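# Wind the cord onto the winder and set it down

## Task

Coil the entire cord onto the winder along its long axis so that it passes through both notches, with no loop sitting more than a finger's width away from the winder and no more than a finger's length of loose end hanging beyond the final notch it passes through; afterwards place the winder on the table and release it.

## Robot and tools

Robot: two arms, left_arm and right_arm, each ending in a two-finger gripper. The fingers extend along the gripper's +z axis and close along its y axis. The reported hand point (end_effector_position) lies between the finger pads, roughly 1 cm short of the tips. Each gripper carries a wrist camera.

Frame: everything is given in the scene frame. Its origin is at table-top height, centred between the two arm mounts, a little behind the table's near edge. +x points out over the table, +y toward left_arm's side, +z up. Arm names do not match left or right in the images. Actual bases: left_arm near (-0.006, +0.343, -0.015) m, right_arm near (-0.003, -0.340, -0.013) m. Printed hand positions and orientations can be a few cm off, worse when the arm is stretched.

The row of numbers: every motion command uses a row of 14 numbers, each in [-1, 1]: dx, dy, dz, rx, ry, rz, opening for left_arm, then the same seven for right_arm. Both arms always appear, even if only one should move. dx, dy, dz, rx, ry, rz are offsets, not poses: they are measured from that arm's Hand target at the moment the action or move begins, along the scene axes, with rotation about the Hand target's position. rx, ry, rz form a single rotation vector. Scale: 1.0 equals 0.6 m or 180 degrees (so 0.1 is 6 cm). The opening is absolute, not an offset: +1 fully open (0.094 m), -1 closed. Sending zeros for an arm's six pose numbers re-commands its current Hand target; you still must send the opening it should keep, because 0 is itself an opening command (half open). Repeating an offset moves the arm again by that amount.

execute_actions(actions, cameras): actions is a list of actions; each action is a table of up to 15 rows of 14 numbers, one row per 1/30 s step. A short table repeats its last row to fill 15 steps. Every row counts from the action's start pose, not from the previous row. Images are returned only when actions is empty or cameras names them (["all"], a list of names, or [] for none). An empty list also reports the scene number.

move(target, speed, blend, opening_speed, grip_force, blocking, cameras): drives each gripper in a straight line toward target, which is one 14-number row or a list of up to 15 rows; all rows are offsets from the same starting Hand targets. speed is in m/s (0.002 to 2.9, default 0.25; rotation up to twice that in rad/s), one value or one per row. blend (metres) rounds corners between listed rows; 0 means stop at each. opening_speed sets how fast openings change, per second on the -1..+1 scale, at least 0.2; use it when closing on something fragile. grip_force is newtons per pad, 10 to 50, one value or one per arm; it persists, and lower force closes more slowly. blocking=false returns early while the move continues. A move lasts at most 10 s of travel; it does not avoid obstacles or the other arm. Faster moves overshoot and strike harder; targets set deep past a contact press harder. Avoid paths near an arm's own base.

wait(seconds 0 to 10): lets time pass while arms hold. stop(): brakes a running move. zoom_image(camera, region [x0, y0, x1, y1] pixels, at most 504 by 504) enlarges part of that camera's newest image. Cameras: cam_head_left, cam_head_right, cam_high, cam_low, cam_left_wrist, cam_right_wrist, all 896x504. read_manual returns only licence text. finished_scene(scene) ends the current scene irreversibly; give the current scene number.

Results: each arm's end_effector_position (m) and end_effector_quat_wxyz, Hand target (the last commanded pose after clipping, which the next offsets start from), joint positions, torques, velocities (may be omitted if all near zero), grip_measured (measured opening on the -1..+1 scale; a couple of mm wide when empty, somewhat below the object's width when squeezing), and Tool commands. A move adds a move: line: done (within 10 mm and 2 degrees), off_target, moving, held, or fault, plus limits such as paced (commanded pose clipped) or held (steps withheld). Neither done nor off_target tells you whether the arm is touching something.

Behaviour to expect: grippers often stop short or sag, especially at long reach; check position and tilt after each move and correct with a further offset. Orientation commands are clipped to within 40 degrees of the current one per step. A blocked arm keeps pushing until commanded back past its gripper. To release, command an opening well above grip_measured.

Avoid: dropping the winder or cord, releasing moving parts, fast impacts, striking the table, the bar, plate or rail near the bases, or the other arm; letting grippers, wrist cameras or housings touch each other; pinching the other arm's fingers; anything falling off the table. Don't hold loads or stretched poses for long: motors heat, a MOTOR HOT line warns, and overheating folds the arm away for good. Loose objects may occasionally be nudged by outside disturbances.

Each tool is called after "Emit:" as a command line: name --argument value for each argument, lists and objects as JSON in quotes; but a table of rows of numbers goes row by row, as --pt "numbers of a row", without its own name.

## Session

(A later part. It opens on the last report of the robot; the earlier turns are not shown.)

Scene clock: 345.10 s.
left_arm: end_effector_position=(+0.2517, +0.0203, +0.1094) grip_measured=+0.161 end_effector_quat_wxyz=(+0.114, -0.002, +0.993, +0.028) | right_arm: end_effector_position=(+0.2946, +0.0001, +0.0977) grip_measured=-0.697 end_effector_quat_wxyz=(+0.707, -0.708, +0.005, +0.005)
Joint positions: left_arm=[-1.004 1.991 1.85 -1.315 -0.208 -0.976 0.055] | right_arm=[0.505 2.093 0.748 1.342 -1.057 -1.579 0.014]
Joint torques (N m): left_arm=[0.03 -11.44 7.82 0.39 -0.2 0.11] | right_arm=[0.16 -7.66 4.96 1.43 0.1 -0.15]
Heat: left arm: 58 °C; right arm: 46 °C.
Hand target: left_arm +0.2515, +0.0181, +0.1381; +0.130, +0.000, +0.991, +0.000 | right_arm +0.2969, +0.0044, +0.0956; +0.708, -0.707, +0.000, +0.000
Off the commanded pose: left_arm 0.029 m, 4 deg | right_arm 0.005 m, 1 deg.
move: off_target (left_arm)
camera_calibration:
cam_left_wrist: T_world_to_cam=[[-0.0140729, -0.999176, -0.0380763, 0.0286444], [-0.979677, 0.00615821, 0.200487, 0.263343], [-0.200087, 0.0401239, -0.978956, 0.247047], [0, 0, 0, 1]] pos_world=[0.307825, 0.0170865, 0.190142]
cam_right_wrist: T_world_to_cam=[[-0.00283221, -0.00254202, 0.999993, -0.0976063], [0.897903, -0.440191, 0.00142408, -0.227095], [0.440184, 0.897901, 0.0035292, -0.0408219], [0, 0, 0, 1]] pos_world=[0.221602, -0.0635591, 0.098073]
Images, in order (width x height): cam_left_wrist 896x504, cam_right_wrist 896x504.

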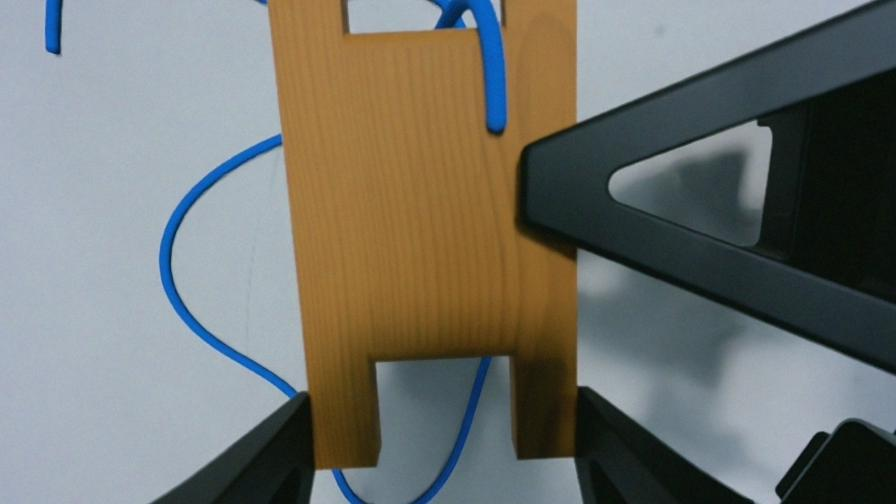

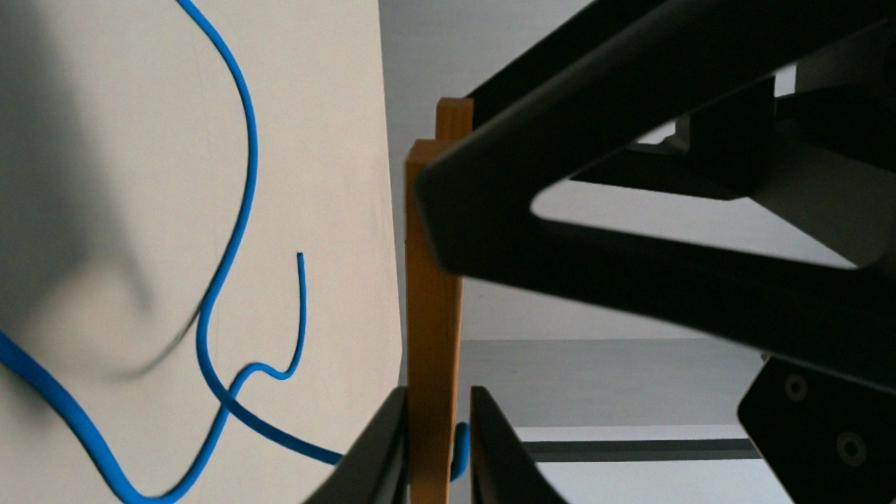

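Emit:
move --target '[0, 0, 0, 0, 0, 0, 0.09, 0, 0, -0.003, 0, 0, 0, -0.93]' --speed 0.05 --opening_speed 0.2 --cameras '["cam_right_wrist", "cam_left_wrist"]'

Scene clock: 353.57 s.
left_arm: end_effector_position=(+0.2506, +0.0198, +0.1092) grip_measured=+0.161 end_effector_quat_wxyz=(+0.111, -0.002, +0.993, +0.026) | right_arm: end_effector_position=(+0.2952, +0.0004, +0.0963) grip_measured=-0.829 end_effector_quat_wxyz=(+0.707, -0.708, +0.005, +0.005)
Joint positions: left_arm=[-1.004 1.991 1.85 -1.316 -0.202 -0.976 0.055] | right_arm=[0.505 2.1 0.751 1.347 -1.057 -1.579 0.008]
Joint torques (N m): left_arm=[0.02 -11.44 7.83 0.4 -0.28 0.11] | right_arm=[0.18 -7.64 4.6 1.46 0.06 -0.07]
Heat: left arm: 59 °C; right arm: 46 °C.
Hand target: left_arm +0.2515, +0.0181, +0.1381; +0.130, +0.000, +0.992, +0.000 | right_arm +0.2969, +0.0044, +0.0938; +0.708, -0.707, +0.000, +0.000
Off the commanded pose: left_arm 0.029 m, 4 deg | right_arm 0.005 m, 1 deg.
move: off_target (left_arm)
camera_calibration:
cam_left_wrist: T_world_to_cam=[[-0.0147878, -0.999277, -0.0350274, 0.0279587], [-0.978482, 0.00725211, 0.206204, 0.261509], [-0.2058, 0.037323, -0.977882, 0.247966], [0, 0, 0, 1]] pos_world=[0.307327, 0.0167871, 0.189537]
cam_right_wrist: T_world_to_cam=[[-0.00314341, -0.00272409, 0.999991, -0.0960461], [0.897903, -0.440191, 0.00162337, -0.227429], [0.440182, 0.8979, 0.00382966, -0.0413354], [0, 0, 0, 1]] pos_world=[0.222102, -0.0632588, 0.0965727]
Images, in order (width x height): cam_left_wrist 896x504, cam_right_wrist 896x504.

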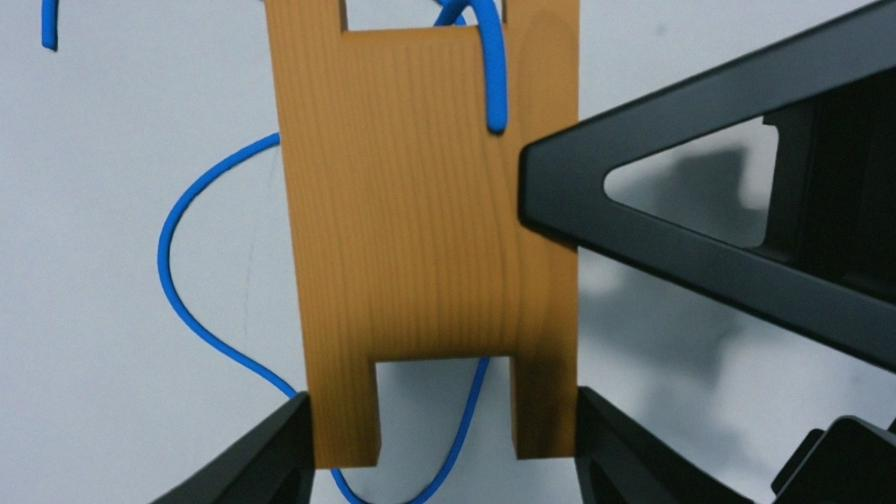

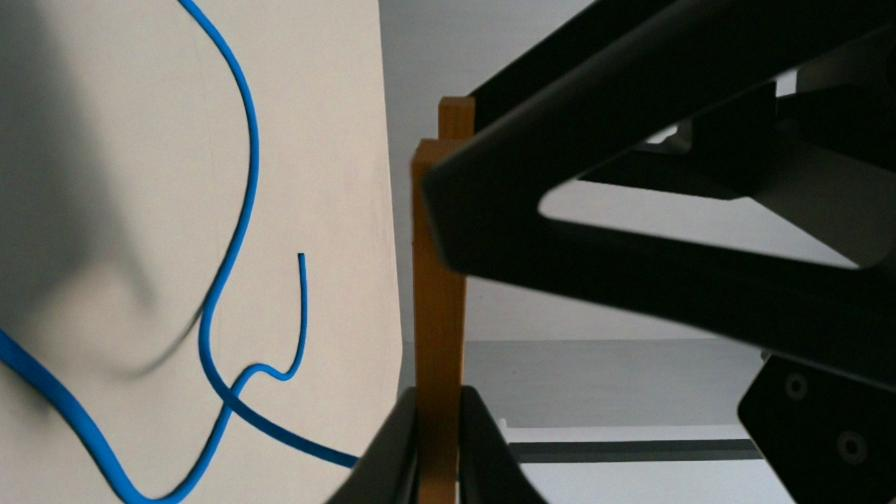

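Emit:
move --pt "0 0 0 0 0 0 0.5 0 0 0 0 0 0 -0.93" --pt "-0.03 0 0.12 0 0 0 0.5 0 0 0 0 0 0 -0.93" --speed '[0.05, 0.15]' --opening_speed 0.5 --cameras '["cam_high", "cam_right_wrist"]'

Scene clock: 372.70 s.
left_arm: end_effector_position=(+0.2358, +0.0131, +0.1882) grip_measured=+0.498 end_effector_quat_wxyz=(+0.128, +0.011, +0.992, -0.004) | right_arm: end_effector_position=(+0.2953, +0.0004, +0.0944) grip_measured=-0.834 end_effector_quat_wxyz=(+0.706, -0.708, +0.006, +0.005)
Joint positions: left_arm=[-1.041 1.982 2.154 -1.564 -0.2 -0.98 0.07] | right_arm=[0.505 2.106 0.751 1.349 -1.056 -1.579 0.008]
Joint torques (N m): left_arm=[-0.17 -10.22 6.68 0.54 -0.38 -0.16] | right_arm=[0.17 -8.05 4.6 1.47 0.02 -0.19]
Heat: left arm: 59 °C; right arm: 46 °C.
Hand target: left_arm +0.2334, +0.0180, +0.2100; +0.130, +0.000, +0.992, +0.000 | right_arm +0.2969, +0.0044, +0.0937; +0.707, -0.707, +0.000, +0.000
Off the commanded pose: left_arm 0.023 m, 1 deg | right_arm 0.004 m, 1 deg.
joint sent to its limit (left arm) — joint 4 (wrist pitch), lower limit. The joint targets are off in orientation, not in position.
move: off_target (left_arm)
camera_calibration:
cam_right_wrist: T_world_to_cam=[[-0.000521381, -0.00122089, 0.999999, -0.0949366], [0.897409, -0.441199, -0.0000707638, -0.227261], [0.441199, 0.897408, 0.00132567, -0.0414772], [0, 0, 0, 1]] pos_world=[0.222196, -0.0631612, 0.0949754]
Images, in order (width x height): cam_high 896x504, cam_right_wrist 896x504.

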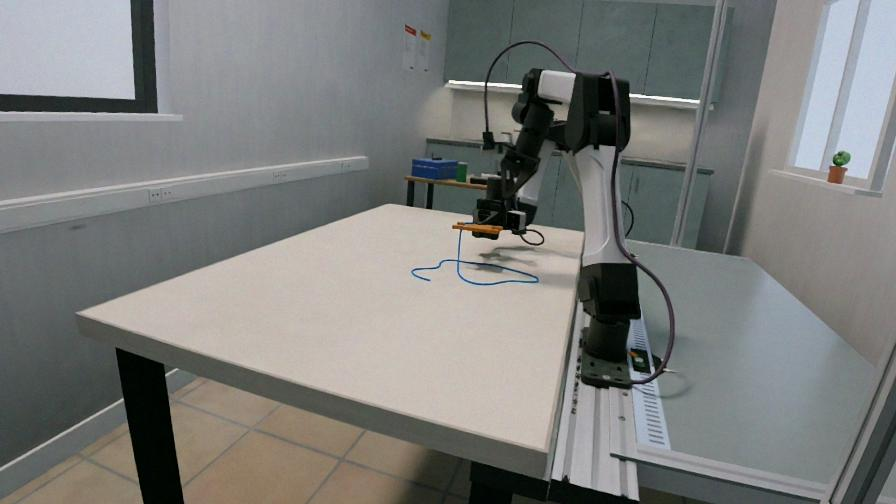

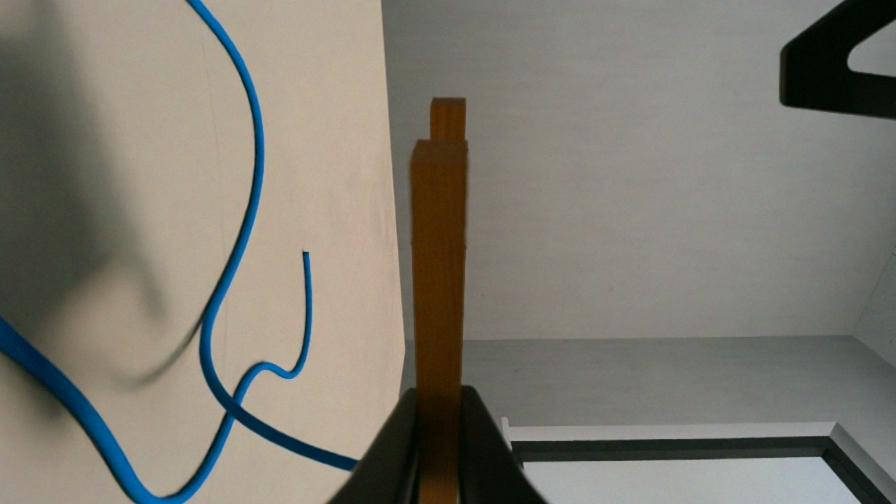

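Emit:
move --pt "-0.0557 0.2533 -0.0167 -0.0874 -0.2111 -0.2397 0.5 0 0 0 0 0 0 -0.93" --pt "-0.0307 0.1533 -0.1333 -0.3231 -0.3231 -0.4206 -0.3 0 -0.04 0.3436 0 0 0 -0.93" --speed '[0.3, 0.2]' --blend '[0.03, 0]' --cameras '["cam_high", "cam_left_wrist"]'

Scene clock: 413.13 s.
left_arm: end_effector_position=(+0.2180, +0.1108, +0.1252) grip_measured=-0.298 end_effector_quat_wxyz=(+0.485, +0.490, +0.521, -0.504) | right_arm: end_effector_position=(+0.3020, -0.0152, +0.2717) grip_measured=-0.834 end_effector_quat_wxyz=(+0.696, -0.717, +0.028, +0.021)
Joint positions: left_arm=[-0.258 1.698 0.293 1.456 1.325 -0.09 0.033] | right_arm=[0.461 1.571 1.022 0.483 -1.091 -1.58 0.008]
Joint torques (N m): left_arm=[-0.36 -2.8 2.81 2.48 -0.04 -0.09] | right_arm=[-1.01 -11.85 8.27 1.31 -0.23 -0.04]
Heat: left arm: 55 °C; right arm: 49 °C.
Hand target: left_arm +0.2151, +0.1101, +0.1300; +0.500, +0.500, +0.500, -0.500 | right_arm +0.2968, -0.0196, +0.2999; +0.707, -0.707, +0.000, +0.000
Off the commanded pose: left_arm 0.006 m, 3 deg | right_arm 0.029 m, 4 deg.
move: off_target (left_arm, right_arm); target 2's new opening was sent with left_arm's hand 0.006 m and 3 deg from that target
camera_calibration:
cam_left_wrist: T_world_to_cam=[[-0.999527, 0.00990608, 0.0291002, 0.213759], [-0.0218433, 0.437201, -0.899098, 0.107786], [-0.0216292, -0.899309, -0.436778, 0.249374], [0, 0, 0, 1]] pos_world=[0.221406, 0.175022, 0.19961]
Images, in order (width x height): cam_high 896x504, cam_left_wrist 896x504.

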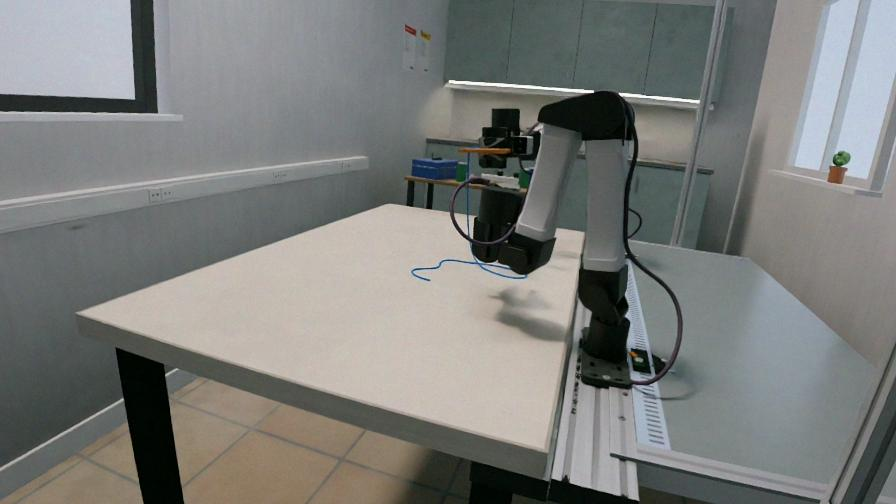

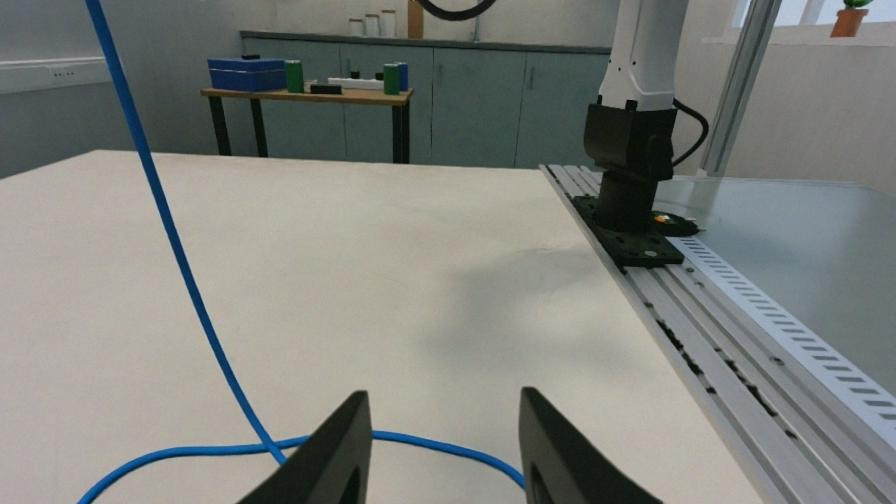

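Emit:
move --target '[0.1698, -0.0752, -0.1, 0, 0, 0, -0.3, 0, 0, 0.03, 0, 0, 0, -0.93]' --speed 0.2 --cameras '["cam_left_wrist"]'

Scene clock: 445.90 s.
left_arm: end_effector_position=(+0.3111, +0.0672, +0.0601) grip_measured=-0.298 end_effector_quat_wxyz=(+0.466, +0.491, +0.528, -0.513) | right_arm: end_effector_position=(+0.3035, -0.0146, +0.2883) grip_measured=-0.834 end_effector_quat_wxyz=(+0.695, -0.718, +0.028, +0.022)
Joint positions: left_arm=[-0.324 2.202 0.728 1.459 1.282 -0.061 0.033] | right_arm=[0.461 1.558 1.078 0.411 -1.091 -1.58 0.008]
Joint torques (N m): left_arm=[-0.16 -5.52 4.37 2.76 -0.22 -0.07] | right_arm=[-0.91 -12 8.09 1.33 -0.25 -0.15]
Heat: left arm: 46 °C; right arm: 51 °C.
Hand target: left_arm +0.3168, +0.0649, +0.0700; +0.500, +0.500, +0.500, -0.500 | right_arm +0.2968, -0.0196, +0.3181; +0.708, -0.707, +0.000, +0.000
Off the commanded pose: left_arm 0.012 m, 5 deg | right_arm 0.031 m, 4 deg.
move: off_target (left_arm, right_arm)
camera_calibration:
cam_left_wrist: T_world_to_cam=[[-0.99743, 0.0307565, 0.064712, 0.304932], [-0.0438257, 0.452622, -0.890625, 0.0755919], [-0.0566826, -0.891172, -0.450111, 0.195006], [0, 0, 0, 1]] pos_world=[0.318515, 0.130191, 0.135366]
Images, in order (width x height): cam_left_wrist 896x504.

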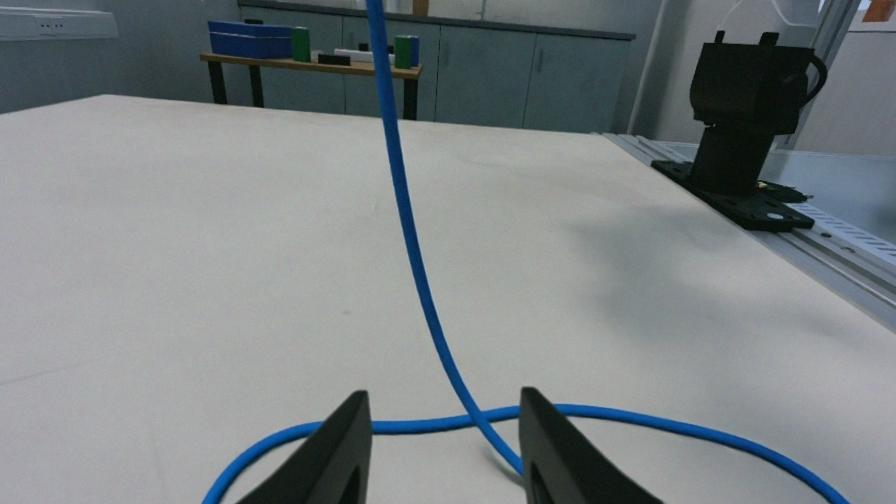

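Emit:
move --pt "0.005 -0.0917 0 0 0 0 -0.3 0 0 0 0 0 0 -0.93" --pt "0.005 -0.0917 0 0 0 0 -0.96 0 0 0 0 0 0 -0.93" --speed 0.15 --cameras '["cam_left_wrist", "cam_low"]'

Emit:
zoom_image --camera "cam_left_wrist" --region '[330, 300, 560, 430]'

Scene clock: 460.83 s.
left_arm: end_effector_position=(+0.3129, +0.0111, +0.0676) grip_measured=-0.952 end_effector_quat_wxyz=(+0.485, +0.501, +0.506, -0.507) | right_arm: end_effector_position=(+0.3035, -0.0146, +0.2882) grip_measured=-0.834 end_effector_quat_wxyz=(+0.695, -0.718, +0.029, +0.022)
Joint positions: left_arm=[-0.472 2.237 0.831 1.455 1.14 -0.062 0.002] | right_arm=[0.461 1.558 1.078 0.41 -1.091 -1.58 0.008]
Joint torques (N m): left_arm=[0.21 -5.94 4.81 2.1 -0.27 -0.01] | right_arm=[-0.92 -12.1 8.23 1.36 -0.27 -0.15]
Heat: left arm: 45 °C; right arm: 51 °C.
Hand target: left_arm +0.3199, +0.0098, +0.0701; +0.500, +0.500, +0.500, -0.500 | right_arm +0.2968, -0.0196, +0.3181; +0.708, -0.707, +0.000, +0.000
Off the commanded pose: left_arm 0.007 m, 2 deg | right_arm 0.031 m, 5 deg.
move: off_target (right_arm)
camera_calibration:
cam_left_wrist: T_world_to_cam=[[-0.999227, 0.0387679, 0.00648413, 0.312499], [0.0108267, 0.430044, -0.902743, 0.091801], [-0.0377859, -0.901975, -0.430131, 0.141334], [0, 0, 0, 1]] pos_world=[0.316604, 0.0758868, 0.141639]
Images, in order (width x height): cam_low 896x504, cam_left_wrist 896x504.

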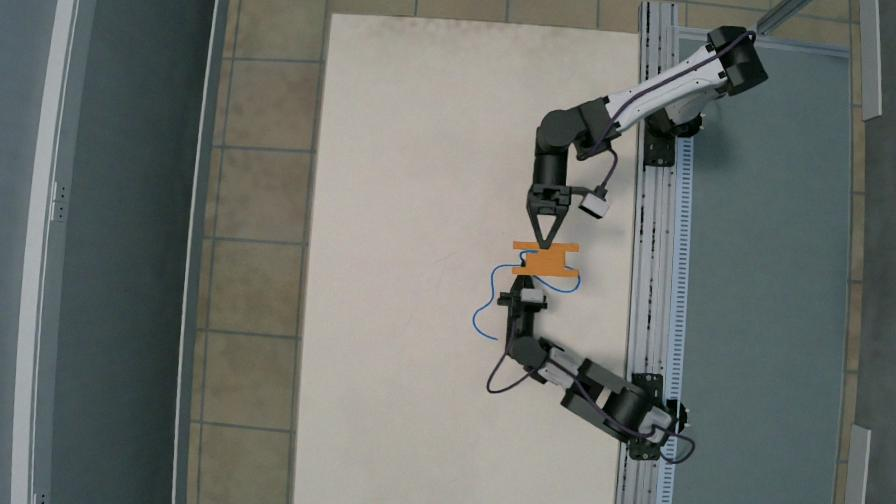

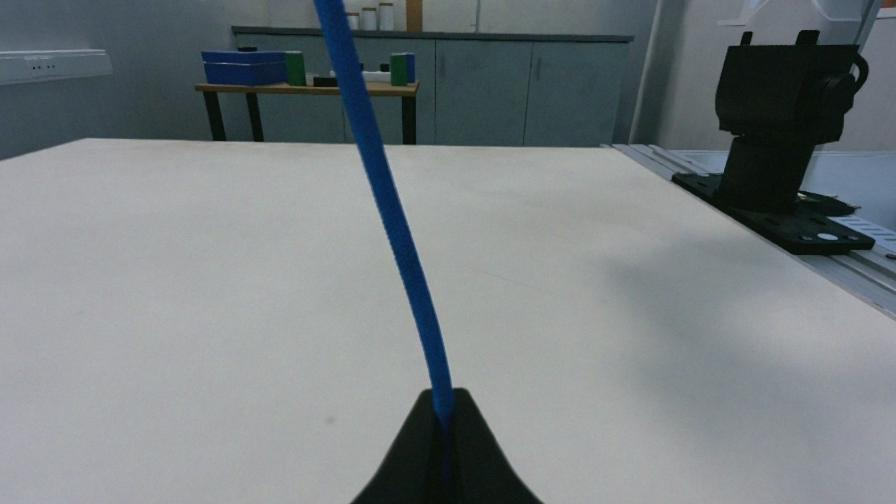

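Scaled by 2.191 from the camera's 896x504 image, which has a finer 1280x720 frame.

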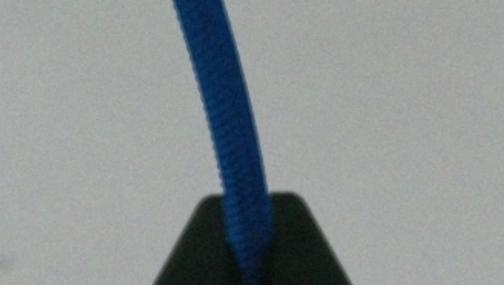

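Emit:
move --pt "-0.174 0.0087 0.0732 0 0 0 -0.96 0 0 0 0 0 0 -0.93" --pt "-0.2815 0.0053 0.2382 0 0 0 -0.96 0 0 0 0 0 0 -0.93" --pt "-0.2882 0.0053 0.3932 0 0 0 -0.96 0 0 0 0 0 0 -0.93" --pt "-0.2465 0.0087 0.5598 0 0 0 -0.96 0 0 0 0 0 0 -0.93" --pt "-0.1215 0.0837 0.6148 0 0 0 -0.96 0 0 0 0 0 0 -0.93" --speed 0.18 --blend '[0.02, 0.02, 0.02, 0.02, 0]' --cameras '["cam_high", "cam_left_wrist", "cam_right_wrist"]'

Emit:
zoom_image --camera "cam_high" --region '[420, 80, 580, 200]'

Scene clock: 497.90 s.
left_arm: end_effector_position=(+0.2512, +0.0580, +0.4143) grip_measured=-0.954 end_effector_quat_wxyz=(+0.475, +0.486, +0.530, -0.508) | right_arm: end_effector_position=(+0.2993, -0.0152, +0.2982) grip_measured=-0.834 end_effector_quat_wxyz=(+0.700, -0.714, +0.014, +0.020)
Joint positions: left_arm=[-0.386 1.315 1.359 -0.039 1.198 -0.074 0.002] | right_arm=[0.461 1.547 1.092 0.411 -1.11 -1.581 0.008]
Joint torques (N m): left_arm=[0.75 -3.48 9.83 2.21 0.08 -0.07] | right_arm=[-0.92 -10.73 7.24 1.27 -0.01 -0.1]
Heat: left arm: 45 °C; right arm: 52 °C.
Hand target: left_arm +0.2470, +0.0600, +0.4390; +0.500, +0.500, +0.500, -0.500 | right_arm +0.2969, -0.0196, +0.3179; +0.707, -0.707, +0.000, +0.000
Off the commanded pose: left_arm 0.025 m, 5 deg | right_arm 0.020 m, 3 deg.
move: off_target (left_arm, right_arm)
camera_calibration:
cam_left_wrist: T_world_to_cam=[[-0.998363, 0.00929059, 0.0564381, 0.227448], [-0.046375, 0.446091, -0.893785, 0.394999], [-0.0334803, -0.894939, -0.44493, 0.335039], [0, 0, 0, 1]] pos_world=[0.256611, 0.121521, 0.489276]
cam_right_wrist: T_world_to_cam=[[0.031367, 0.0155283, 0.999387, -0.307906], [0.902032, -0.431127, -0.0216126, -0.232456], [0.430528, 0.902158, -0.0275302, -0.0176678], [0, 0, 0, 1]] pos_world=[0.226947, -0.0794977, 0.302207]
Images, in order (width x height): cam_high 896x504, cam_left_wrist 896x504, cam_right_wrist 896x504.

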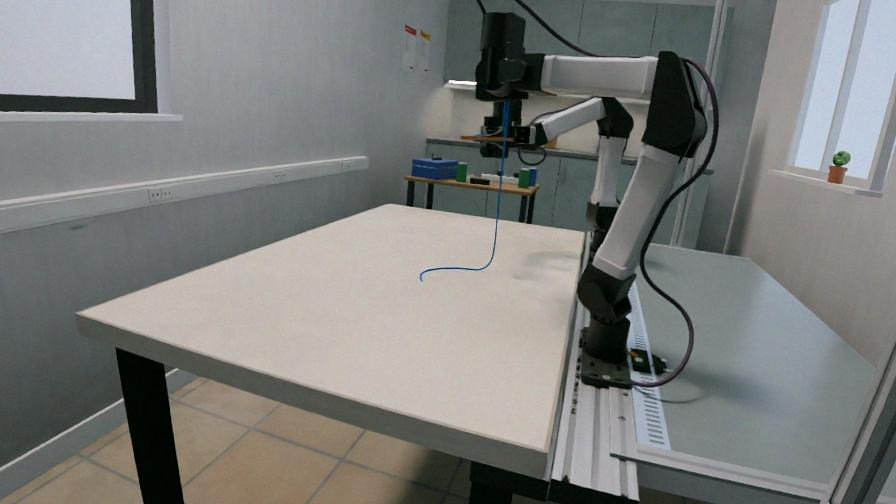

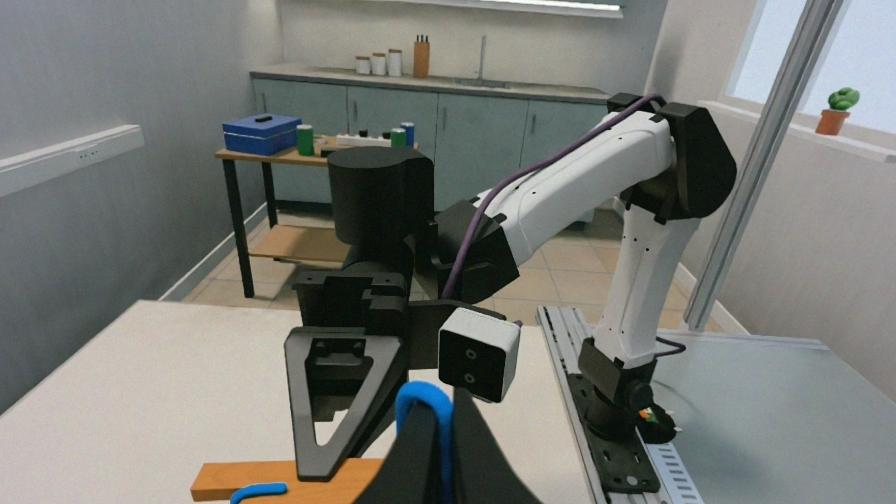

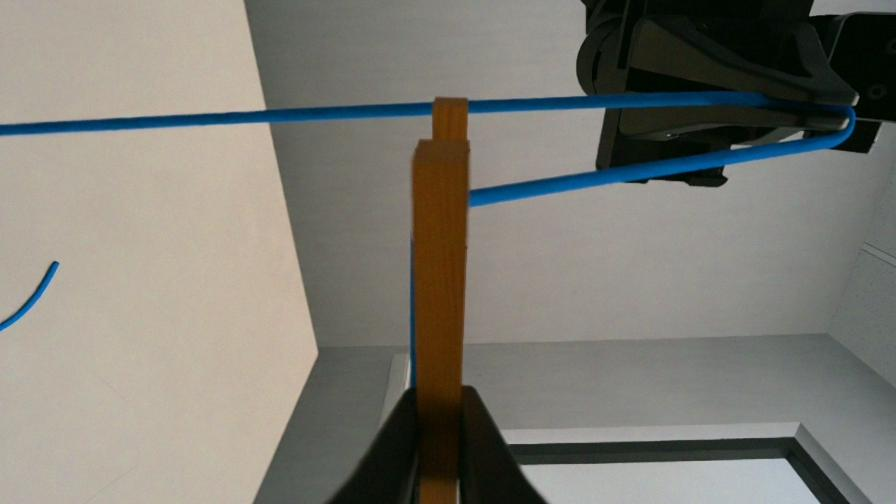

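Scaled by 3.150 from the camera's 896x504 image, which has a finer 1280x720 frame.

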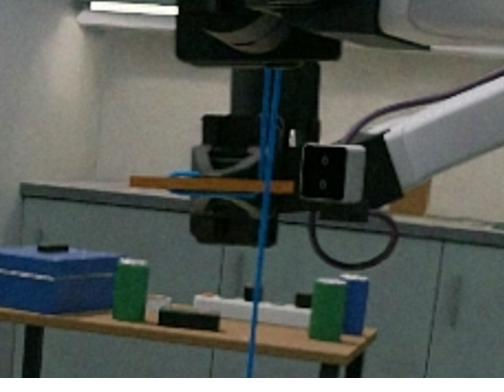

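Emit:
move --pt "0.1617 0.005 -0.0333 0 0 0 -0.96 0 0 0 0 0 0 -0.93" --pt "0.245 -0.0417 -0.125 0 0 0 -0.96 0 0 0 0 0 0 -0.93" --pt "0.27 -0.0783 -0.2 0 0 0 -0.96 0 0 0 0 0 0 -0.93" --pt "0.2367 -0.0783 -0.2833 0 0 0 -0.96 0 0 0 0 0 0 -0.93" --pt "0.165 -0.075 -0.3383 0 0 0 -0.96 0 0 0 0 0 0 -0.93" --pt "0.1617 -0.075 -0.3967 0 0 0 -0.96 0 0 0 0 0 0 -0.93" --speed 0.16 --blend '[0.02, 0.02, 0.02, 0.02, 0.02, 0]' --cameras '["cam_high", "cam_left_wrist", "cam_right_wrist"]'

Emit:
zoom_image --camera "cam_high" --region '[420, 80, 580, 200]'

Scene clock: 513.97 s.
left_arm: end_effector_position=(+0.3418, +0.0162, +0.2139) grip_measured=-0.954 end_effector_quat_wxyz=(+0.509, +0.509, +0.486, -0.496) | right_arm: end_effector_position=(+0.3041, -0.0176, +0.2854) grip_measured=-0.834 end_effector_quat_wxyz=(+0.685, -0.726, +0.049, +0.036)
Joint positions: left_arm=[-0.418 1.854 1.02 0.954 1.185 -0.066 0.002] | right_arm=[0.455 1.547 1.092 0.33 -1.088 -1.582 0.008]
Joint torques (N m): left_arm=[-0.23 -4.88 4.37 1.77 -0.27 -0.08] | right_arm=[-0.29 -11.36 7.13 2.02 -0.32 -0.21]
Heat: left arm: 45 °C; right arm: 52 °C.
Hand target: left_arm +0.3440, +0.0151, +0.2009; +0.500, +0.500, +0.500, -0.500 | right_arm +0.2968, -0.0196, +0.3179; +0.707, -0.707, +0.000, +0.000
Off the commanded pose: left_arm 0.013 m, 2 deg | right_arm 0.033 m, 8 deg.
move: off_target (left_arm, right_arm); blend cut to 0.0175 m at target 5
camera_calibration:
cam_left_wrist: T_world_to_cam=[[-0.997927, 0.0305439, -0.0566376, 0.353364], [0.0641718, 0.407158, -0.9111, 0.205266], [-0.00476805, -0.912847, -0.408275, 0.194197], [0, 0, 0, 1]] pos_world=[0.340386, 0.0829037, 0.286317]
cam_right_wrist: T_world_to_cam=[[0.10313, 0.0522906, 0.993292, -0.314711], [0.886363, -0.457983, -0.067918, -0.220684], [0.45136, 0.887422, -0.0935803, -0.00558755], [0, 0, 0, 1]] pos_world=[0.230584, -0.0796546, 0.297089]
Images, in order (width x height): cam_high 896x504, cam_left_wrist 896x504, cam_right_wrist 896x504.

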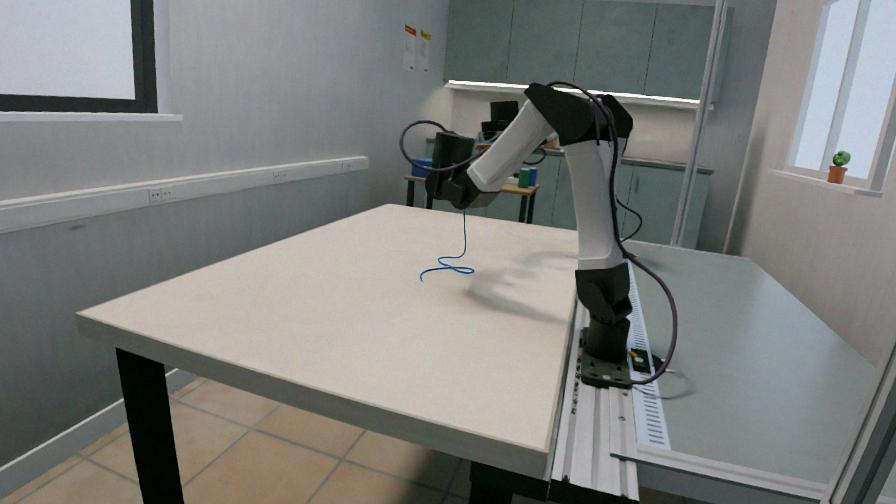

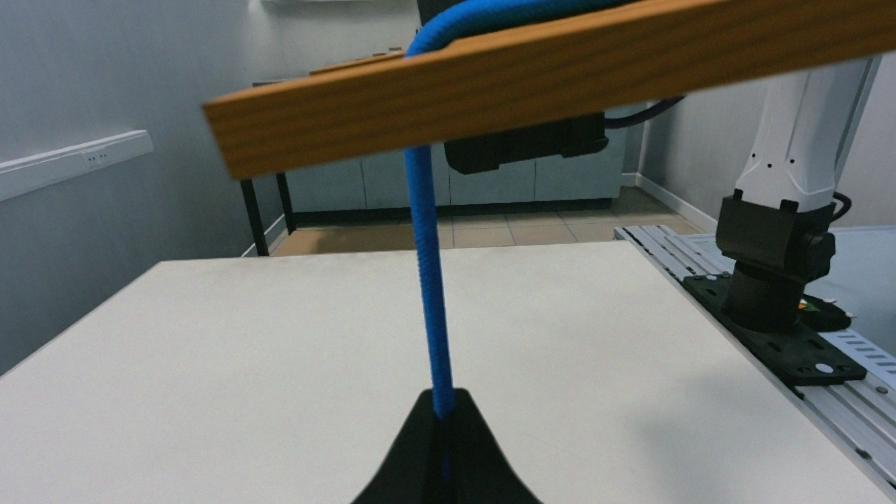

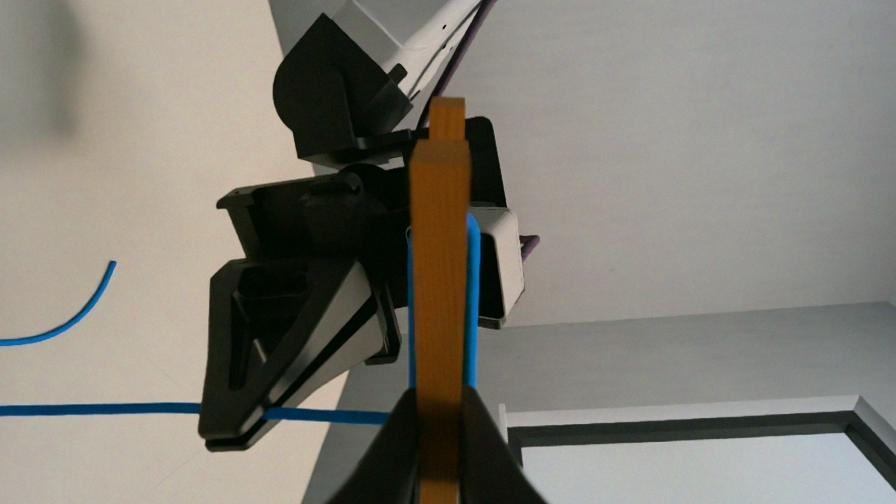

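Scaled by 3.150 from the camera's 896x504 image, which has a finer 1280x720 frame.

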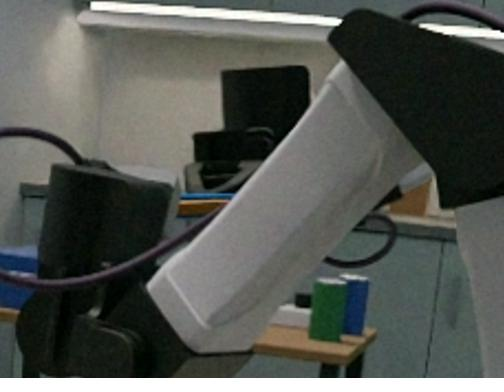

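Emit:
move --pt "0 0 0 0 0 0 -0.4 0 0 0 0 0 0 -0.93" --pt "0 0.09 -0.01 0 0 0 -0.4 0 0 0 0 0 0 -0.93" --pt "0 0.09 -0.2182 0 0 0 -0.4 0 0 0 0 0 0 -0.93" --pt "0 -0.0018 -0.2182 0 0 0 -0.4 0 0 0 0 0 0 -0.93" --pt "0 -0.0018 -0.2182 0 0 0 -0.96 0 0 0 0 0 0 -0.93" --speed 0.2 --blend '[0, 0.02, 0.02, 0, 0]' --cameras '["cam_left_wrist", "cam_right_wrist", "cam_high"]'

Scene clock: 538.43 s.
left_arm: end_effector_position=(+0.3351, +0.0135, +0.0658) grip_measured=-0.958 end_effector_quat_wxyz=(+0.481, +0.502, +0.508, -0.509) | right_arm: end_effector_position=(+0.3042, -0.0173, +0.2928) grip_measured=-0.835 end_effector_quat_wxyz=(+0.694, -0.719, +0.031, +0.021)
Joint positions: left_arm=[-0.44 2.273 0.921 1.39 1.177 -0.061 0.002] | right_arm=[0.455 1.547 1.092 0.377 -1.092 -1.585 0.008]
Joint torques (N m): left_arm=[0.79 -6.32 5.16 2.22 -0.26 -0.08] | right_arm=[-0.57 -10.99 7.16 1.58 -0.26 -0.03]
Heat: left arm: 43 °C; right arm: 52 °C.
Hand target: left_arm +0.3440, +0.0141, +0.0699; +0.500, +0.500, +0.500, -0.500 | right_arm +0.2969, -0.0196, +0.3179; +0.708, -0.707, +0.000, +0.000
Off the commanded pose: left_arm 0.010 m, 3 deg | right_arm 0.026 m, 5 deg.
move: off_target (left_arm, right_arm); target 5's new opening was sent with left_arm's hand 0.010 m and 3 deg from that target
camera_calibration:
cam_left_wrist: T_world_to_cam=[[-0.99896, 0.0433371, 0.0141478, 0.333795], [0.00611276, 0.434873, -0.900471, 0.0902396], [-0.0451763, -0.899448, -0.434686, 0.146298], [0, 0, 0, 1]] pos_world=[0.339506, 0.0778795, 0.14013]
cam_right_wrist: T_world_to_cam=[[0.0576179, 0.0309402, 0.997859, -0.309909], [0.89053, -0.453387, -0.0373626, -0.230186], [0.451261, 0.890777, -0.0536764, -0.0169043], [0, 0, 0, 1]] pos_world=[0.230472, -0.0797168, 0.299738]
Images, in order (width x height): cam_high 896x504, cam_left_wrist 896x504, cam_right_wrist 896x504.

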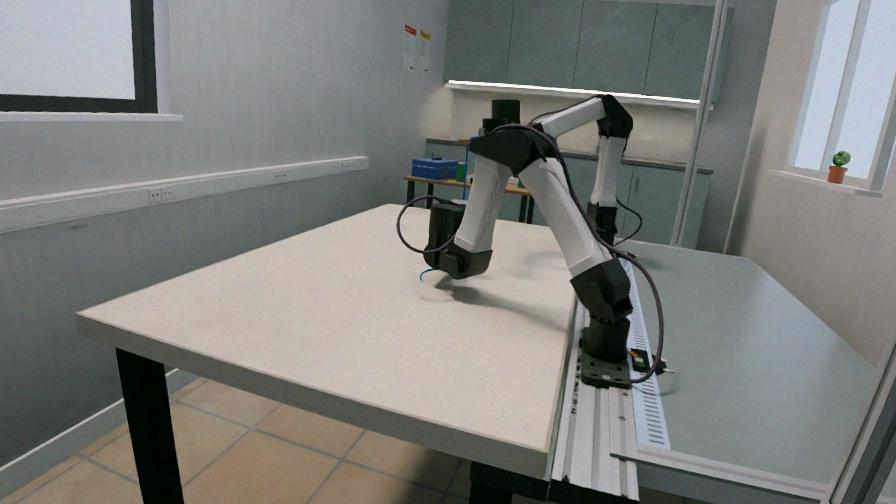

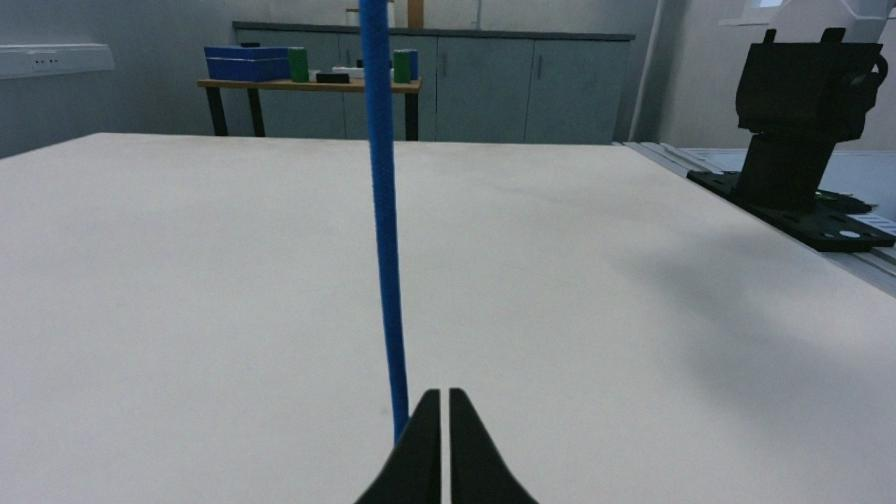

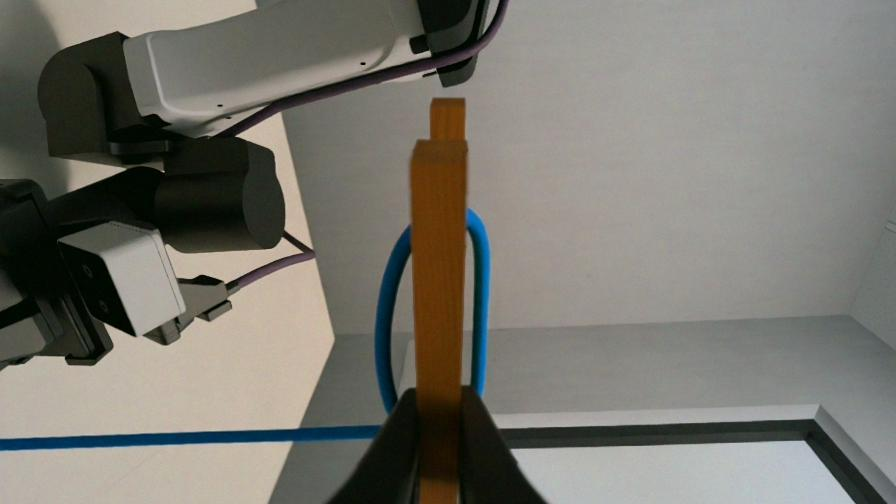

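Emit:
move --pt "0 0.1 0 0 0 0 -0.96 0 0 0 0 0 0 -0.93" --pt "0.0175 0.1 0 0 0 0 -0.3 0 0 0 0 0 0 -0.93" --pt "0.0175 0.0 0 0 0 0 -0.3 0 0 0 0 0 0 -0.93" --pt "0.0175 0.0 0 0 0 0 -0.96 0 0 0 0 0 0 -0.93" --speed 0.2 --blend '[0.01, 0.01, 0, 0]' --cameras '["cam_left_wrist"]'

Scene clock: 552.67 s.
left_arm: end_effector_position=(+0.3462, +0.0141, +0.0713) grip_measured=-0.958 end_effector_quat_wxyz=(+0.488, +0.500, +0.501, -0.510) | right_arm: end_effector_position=(+0.3042, -0.0173, +0.2928) grip_measured=-0.835 end_effector_quat_wxyz=(+0.694, -0.719, +0.031, +0.021)
Joint positions: left_arm=[-0.427 2.294 0.967 1.411 1.187 -0.093 0.002] | right_arm=[0.455 1.547 1.092 0.377 -1.092 -1.585 0.008]
Joint torques (N m): left_arm=[0.55 -6.5 5.29 1.75 -0.29 0.19] | right_arm=[-0.55 -10.84 7.28 1.58 -0.24 -0.09]
Heat: left arm: 44 °C; right arm: 52 °C.
Hand target: left_arm +0.3545, +0.0141, +0.0700; +0.500, +0.500, +0.500, -0.500 | right_arm +0.2969, -0.0196, +0.3179; +0.708, -0.707, +0.000, +0.000
Off the commanded pose: left_arm 0.008 m, 2 deg | right_arm 0.026 m, 5 deg.
move: off_target (right_arm); blend cut to 0.0053 m at target 1, 0 m at target 2; target 2's new opening was sent with left_arm's hand 0.006 m and 3 deg from that target
camera_calibration:
cam_left_wrist: T_world_to_cam=[[-0.999119, 0.0418408, 0.00313231, 0.345708], [0.0147248, 0.41956, -0.907608, 0.0926034], [-0.0392893, -0.906763, -0.419807, 0.146679], [0, 0, 0, 1]] pos_world=[0.349803, 0.0796856, 0.144542]
Images, in order (width x height): cam_left_wrist 896x504.

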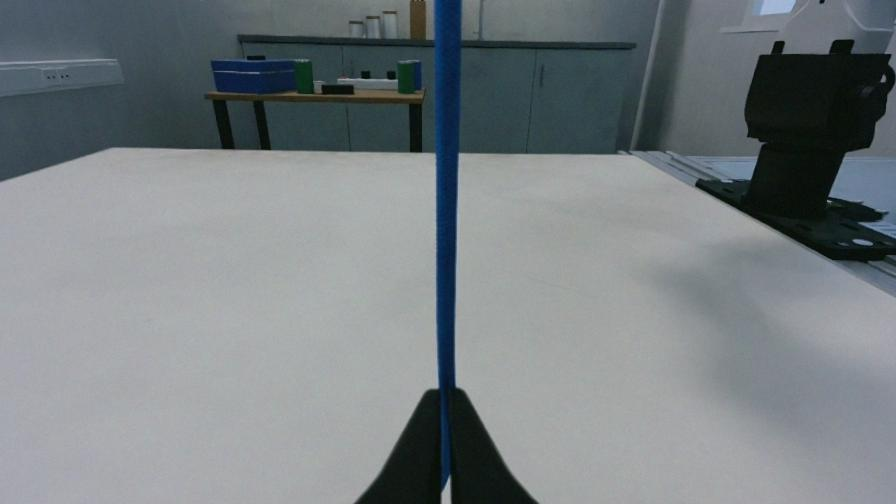

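Emit:
move --pt "0 0 0 0 0 0 -0.6 0 0 0 0 0 0 -0.93" --pt "0 0.0333 0 0 0 0 -0.6 0 0 0 0 0 0 -0.93" --pt "0 0.0333 0 0 0 0 -0.96 0 0 0 0 0 0 -0.93" --speed 0.15 --cameras '["cam_left_wrist"]'

Scene clock: 576.00 s.
left_arm: end_effector_position=(+0.3564, +0.0313, +0.0697) grip_measured=-0.958 end_effector_quat_wxyz=(+0.493, +0.492, +0.511, -0.503) | right_arm: end_effector_position=(+0.3042, -0.0173, +0.2928) grip_measured=-0.835 end_effector_quat_wxyz=(+0.694, -0.719, +0.031, +0.021)
Joint positions: left_arm=[-0.381 2.294 0.96 1.411 1.205 -0.093 0.002] | right_arm=[0.455 1.547 1.092 0.377 -1.092 -1.585 0.008]
Joint torques (N m): left_arm=[0.65 -7.17 3.19 2.07 0.03 0.11] | right_arm=[-0.68 -10.95 7.34 1.58 -0.26 -0.09]
Heat: left arm: 45 °C; right arm: 52 °C.
Hand target: left_arm +0.3545, +0.0340, +0.0700; +0.500, +0.500, +0.500, -0.500 | right_arm +0.2969, -0.0196, +0.3179; +0.708, -0.707, +0.000, +0.000
Off the commanded pose: left_arm 0.003 m, 2 deg | right_arm 0.026 m, 5 deg.
move: off_target (right_arm)
camera_calibration:
cam_left_wrist: T_world_to_cam=[[-0.99988, 0.0130175, 0.00843601, 0.355991], [-0.00212828, 0.42357, -0.905861, 0.0895456], [-0.0153653, -0.90577, -0.423491, 0.153775], [0, 0, 0, 1]] pos_world=[0.358502, 0.0967221, 0.143235]
Images, in order (width x height): cam_left_wrist 896x504.

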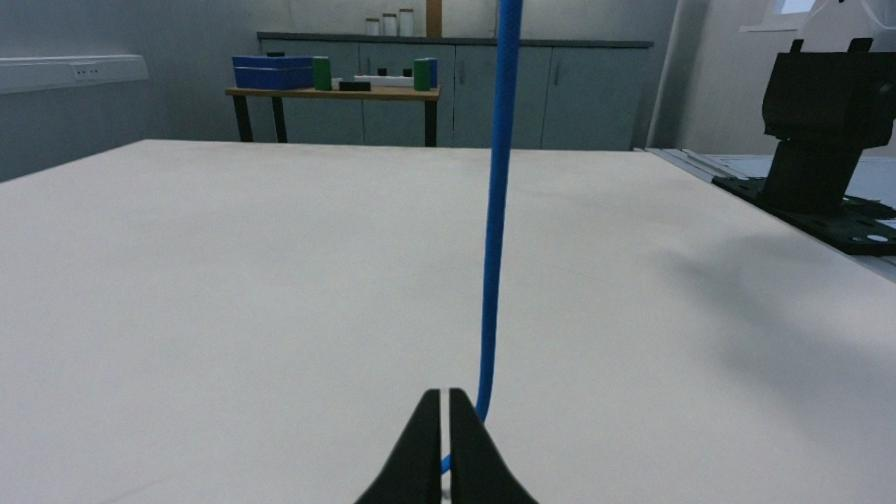

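Emit:
move --pt "0 0.06 0 0 0 0 -0.96 0 0 0 0 0 0 -0.93" --pt "-0.0158 0.06 0 0 0 0 -0.3 0 0 0 0 0 0 -0.93" --pt "-0.0158 -0.0325 0 0 0 0 -0.3 0 0 0 0 0 0 -0.93" --pt "-0.0158 -0.0325 0 0 0 0 -0.97 0 0 0 0 0 0 -0.93" --speed 0.2 --blend '[0.01, 0, 0, 0]' --cameras '["cam_left_wrist"]'

Emit:
zoom_image --camera "cam_left_wrist" --region '[380, 340, 510, 500]'

Scene clock: 597.20 s.
left_arm: end_effector_position=(+0.3370, +0.0152, +0.0640) grip_measured=-0.968 end_effector_quat_wxyz=(+0.482, +0.497, +0.508, -0.512) | right_arm: end_effector_position=(+0.3042, -0.0173, +0.2928) grip_measured=-0.835 end_effector_quat_wxyz=(+0.694, -0.719, +0.031, +0.021)
Joint positions: left_arm=[-0.435 2.294 0.927 1.431 1.179 -0.092 0.002] | right_arm=[0.455 1.547 1.092 0.377 -1.092 -1.585 0.008]
Joint torques (N m): left_arm=[0.44 -7.61 5.03 1.81 -0.29 0.2] | right_arm=[-0.27 -11.14 7.41 1.57 -0.28 -0.09]
Heat: left arm: 46 °C; right arm: 52 °C.
Hand target: left_arm +0.3450, +0.0145, +0.0700; +0.500, +0.500, +0.500, -0.500 | right_arm +0.2969, -0.0196, +0.3179; +0.708, -0.707, +0.000, +0.000
Off the commanded pose: left_arm 0.010 m, 3 deg | right_arm 0.026 m, 5 deg.
move: off_target (left_arm, right_arm); blend cut to 0.0047 m at target 1; target 2's new opening was sent with left_arm's hand 0.017 m and 5 deg from that target; target 4's new opening was sent with left_arm's hand 0.010 m and 3 deg from that target
camera_calibration:
cam_left_wrist: T_world_to_cam=[[-0.998955, 0.0404088, 0.0213667, 0.335263], [-0.00209037, 0.426566, -0.904454, 0.0910277], [-0.0456622, -0.903553, -0.426036, 0.146823], [0, 0, 0, 1]] pos_world=[0.341807, 0.0802856, 0.137719]
Images, in order (width x height): cam_left_wrist 896x504.

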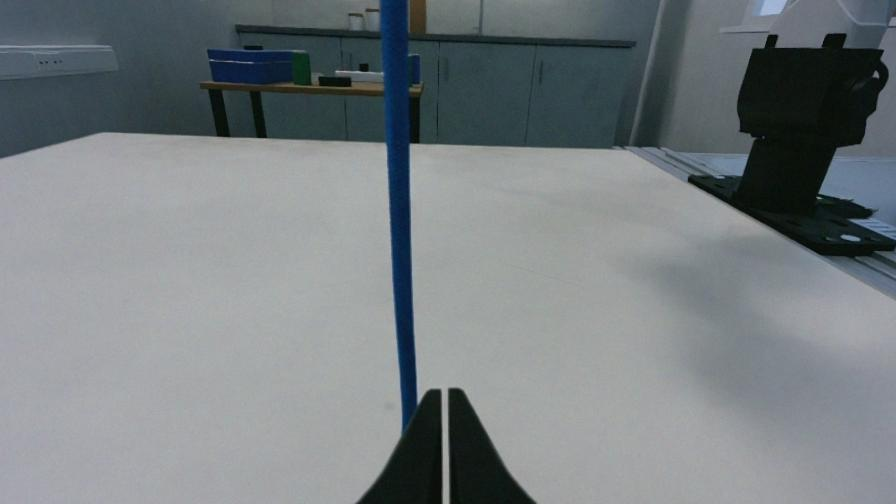

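Scaled by 3.150 from the camera's 896x504 image, which has a finer 1280x720 frame.

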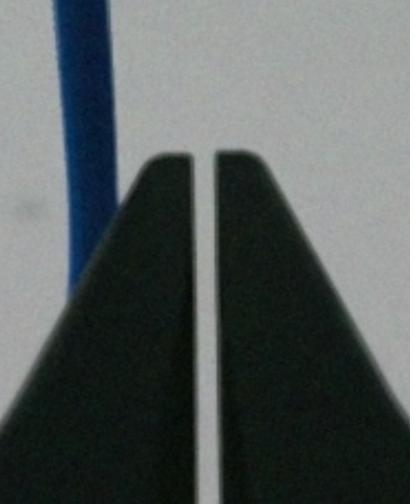

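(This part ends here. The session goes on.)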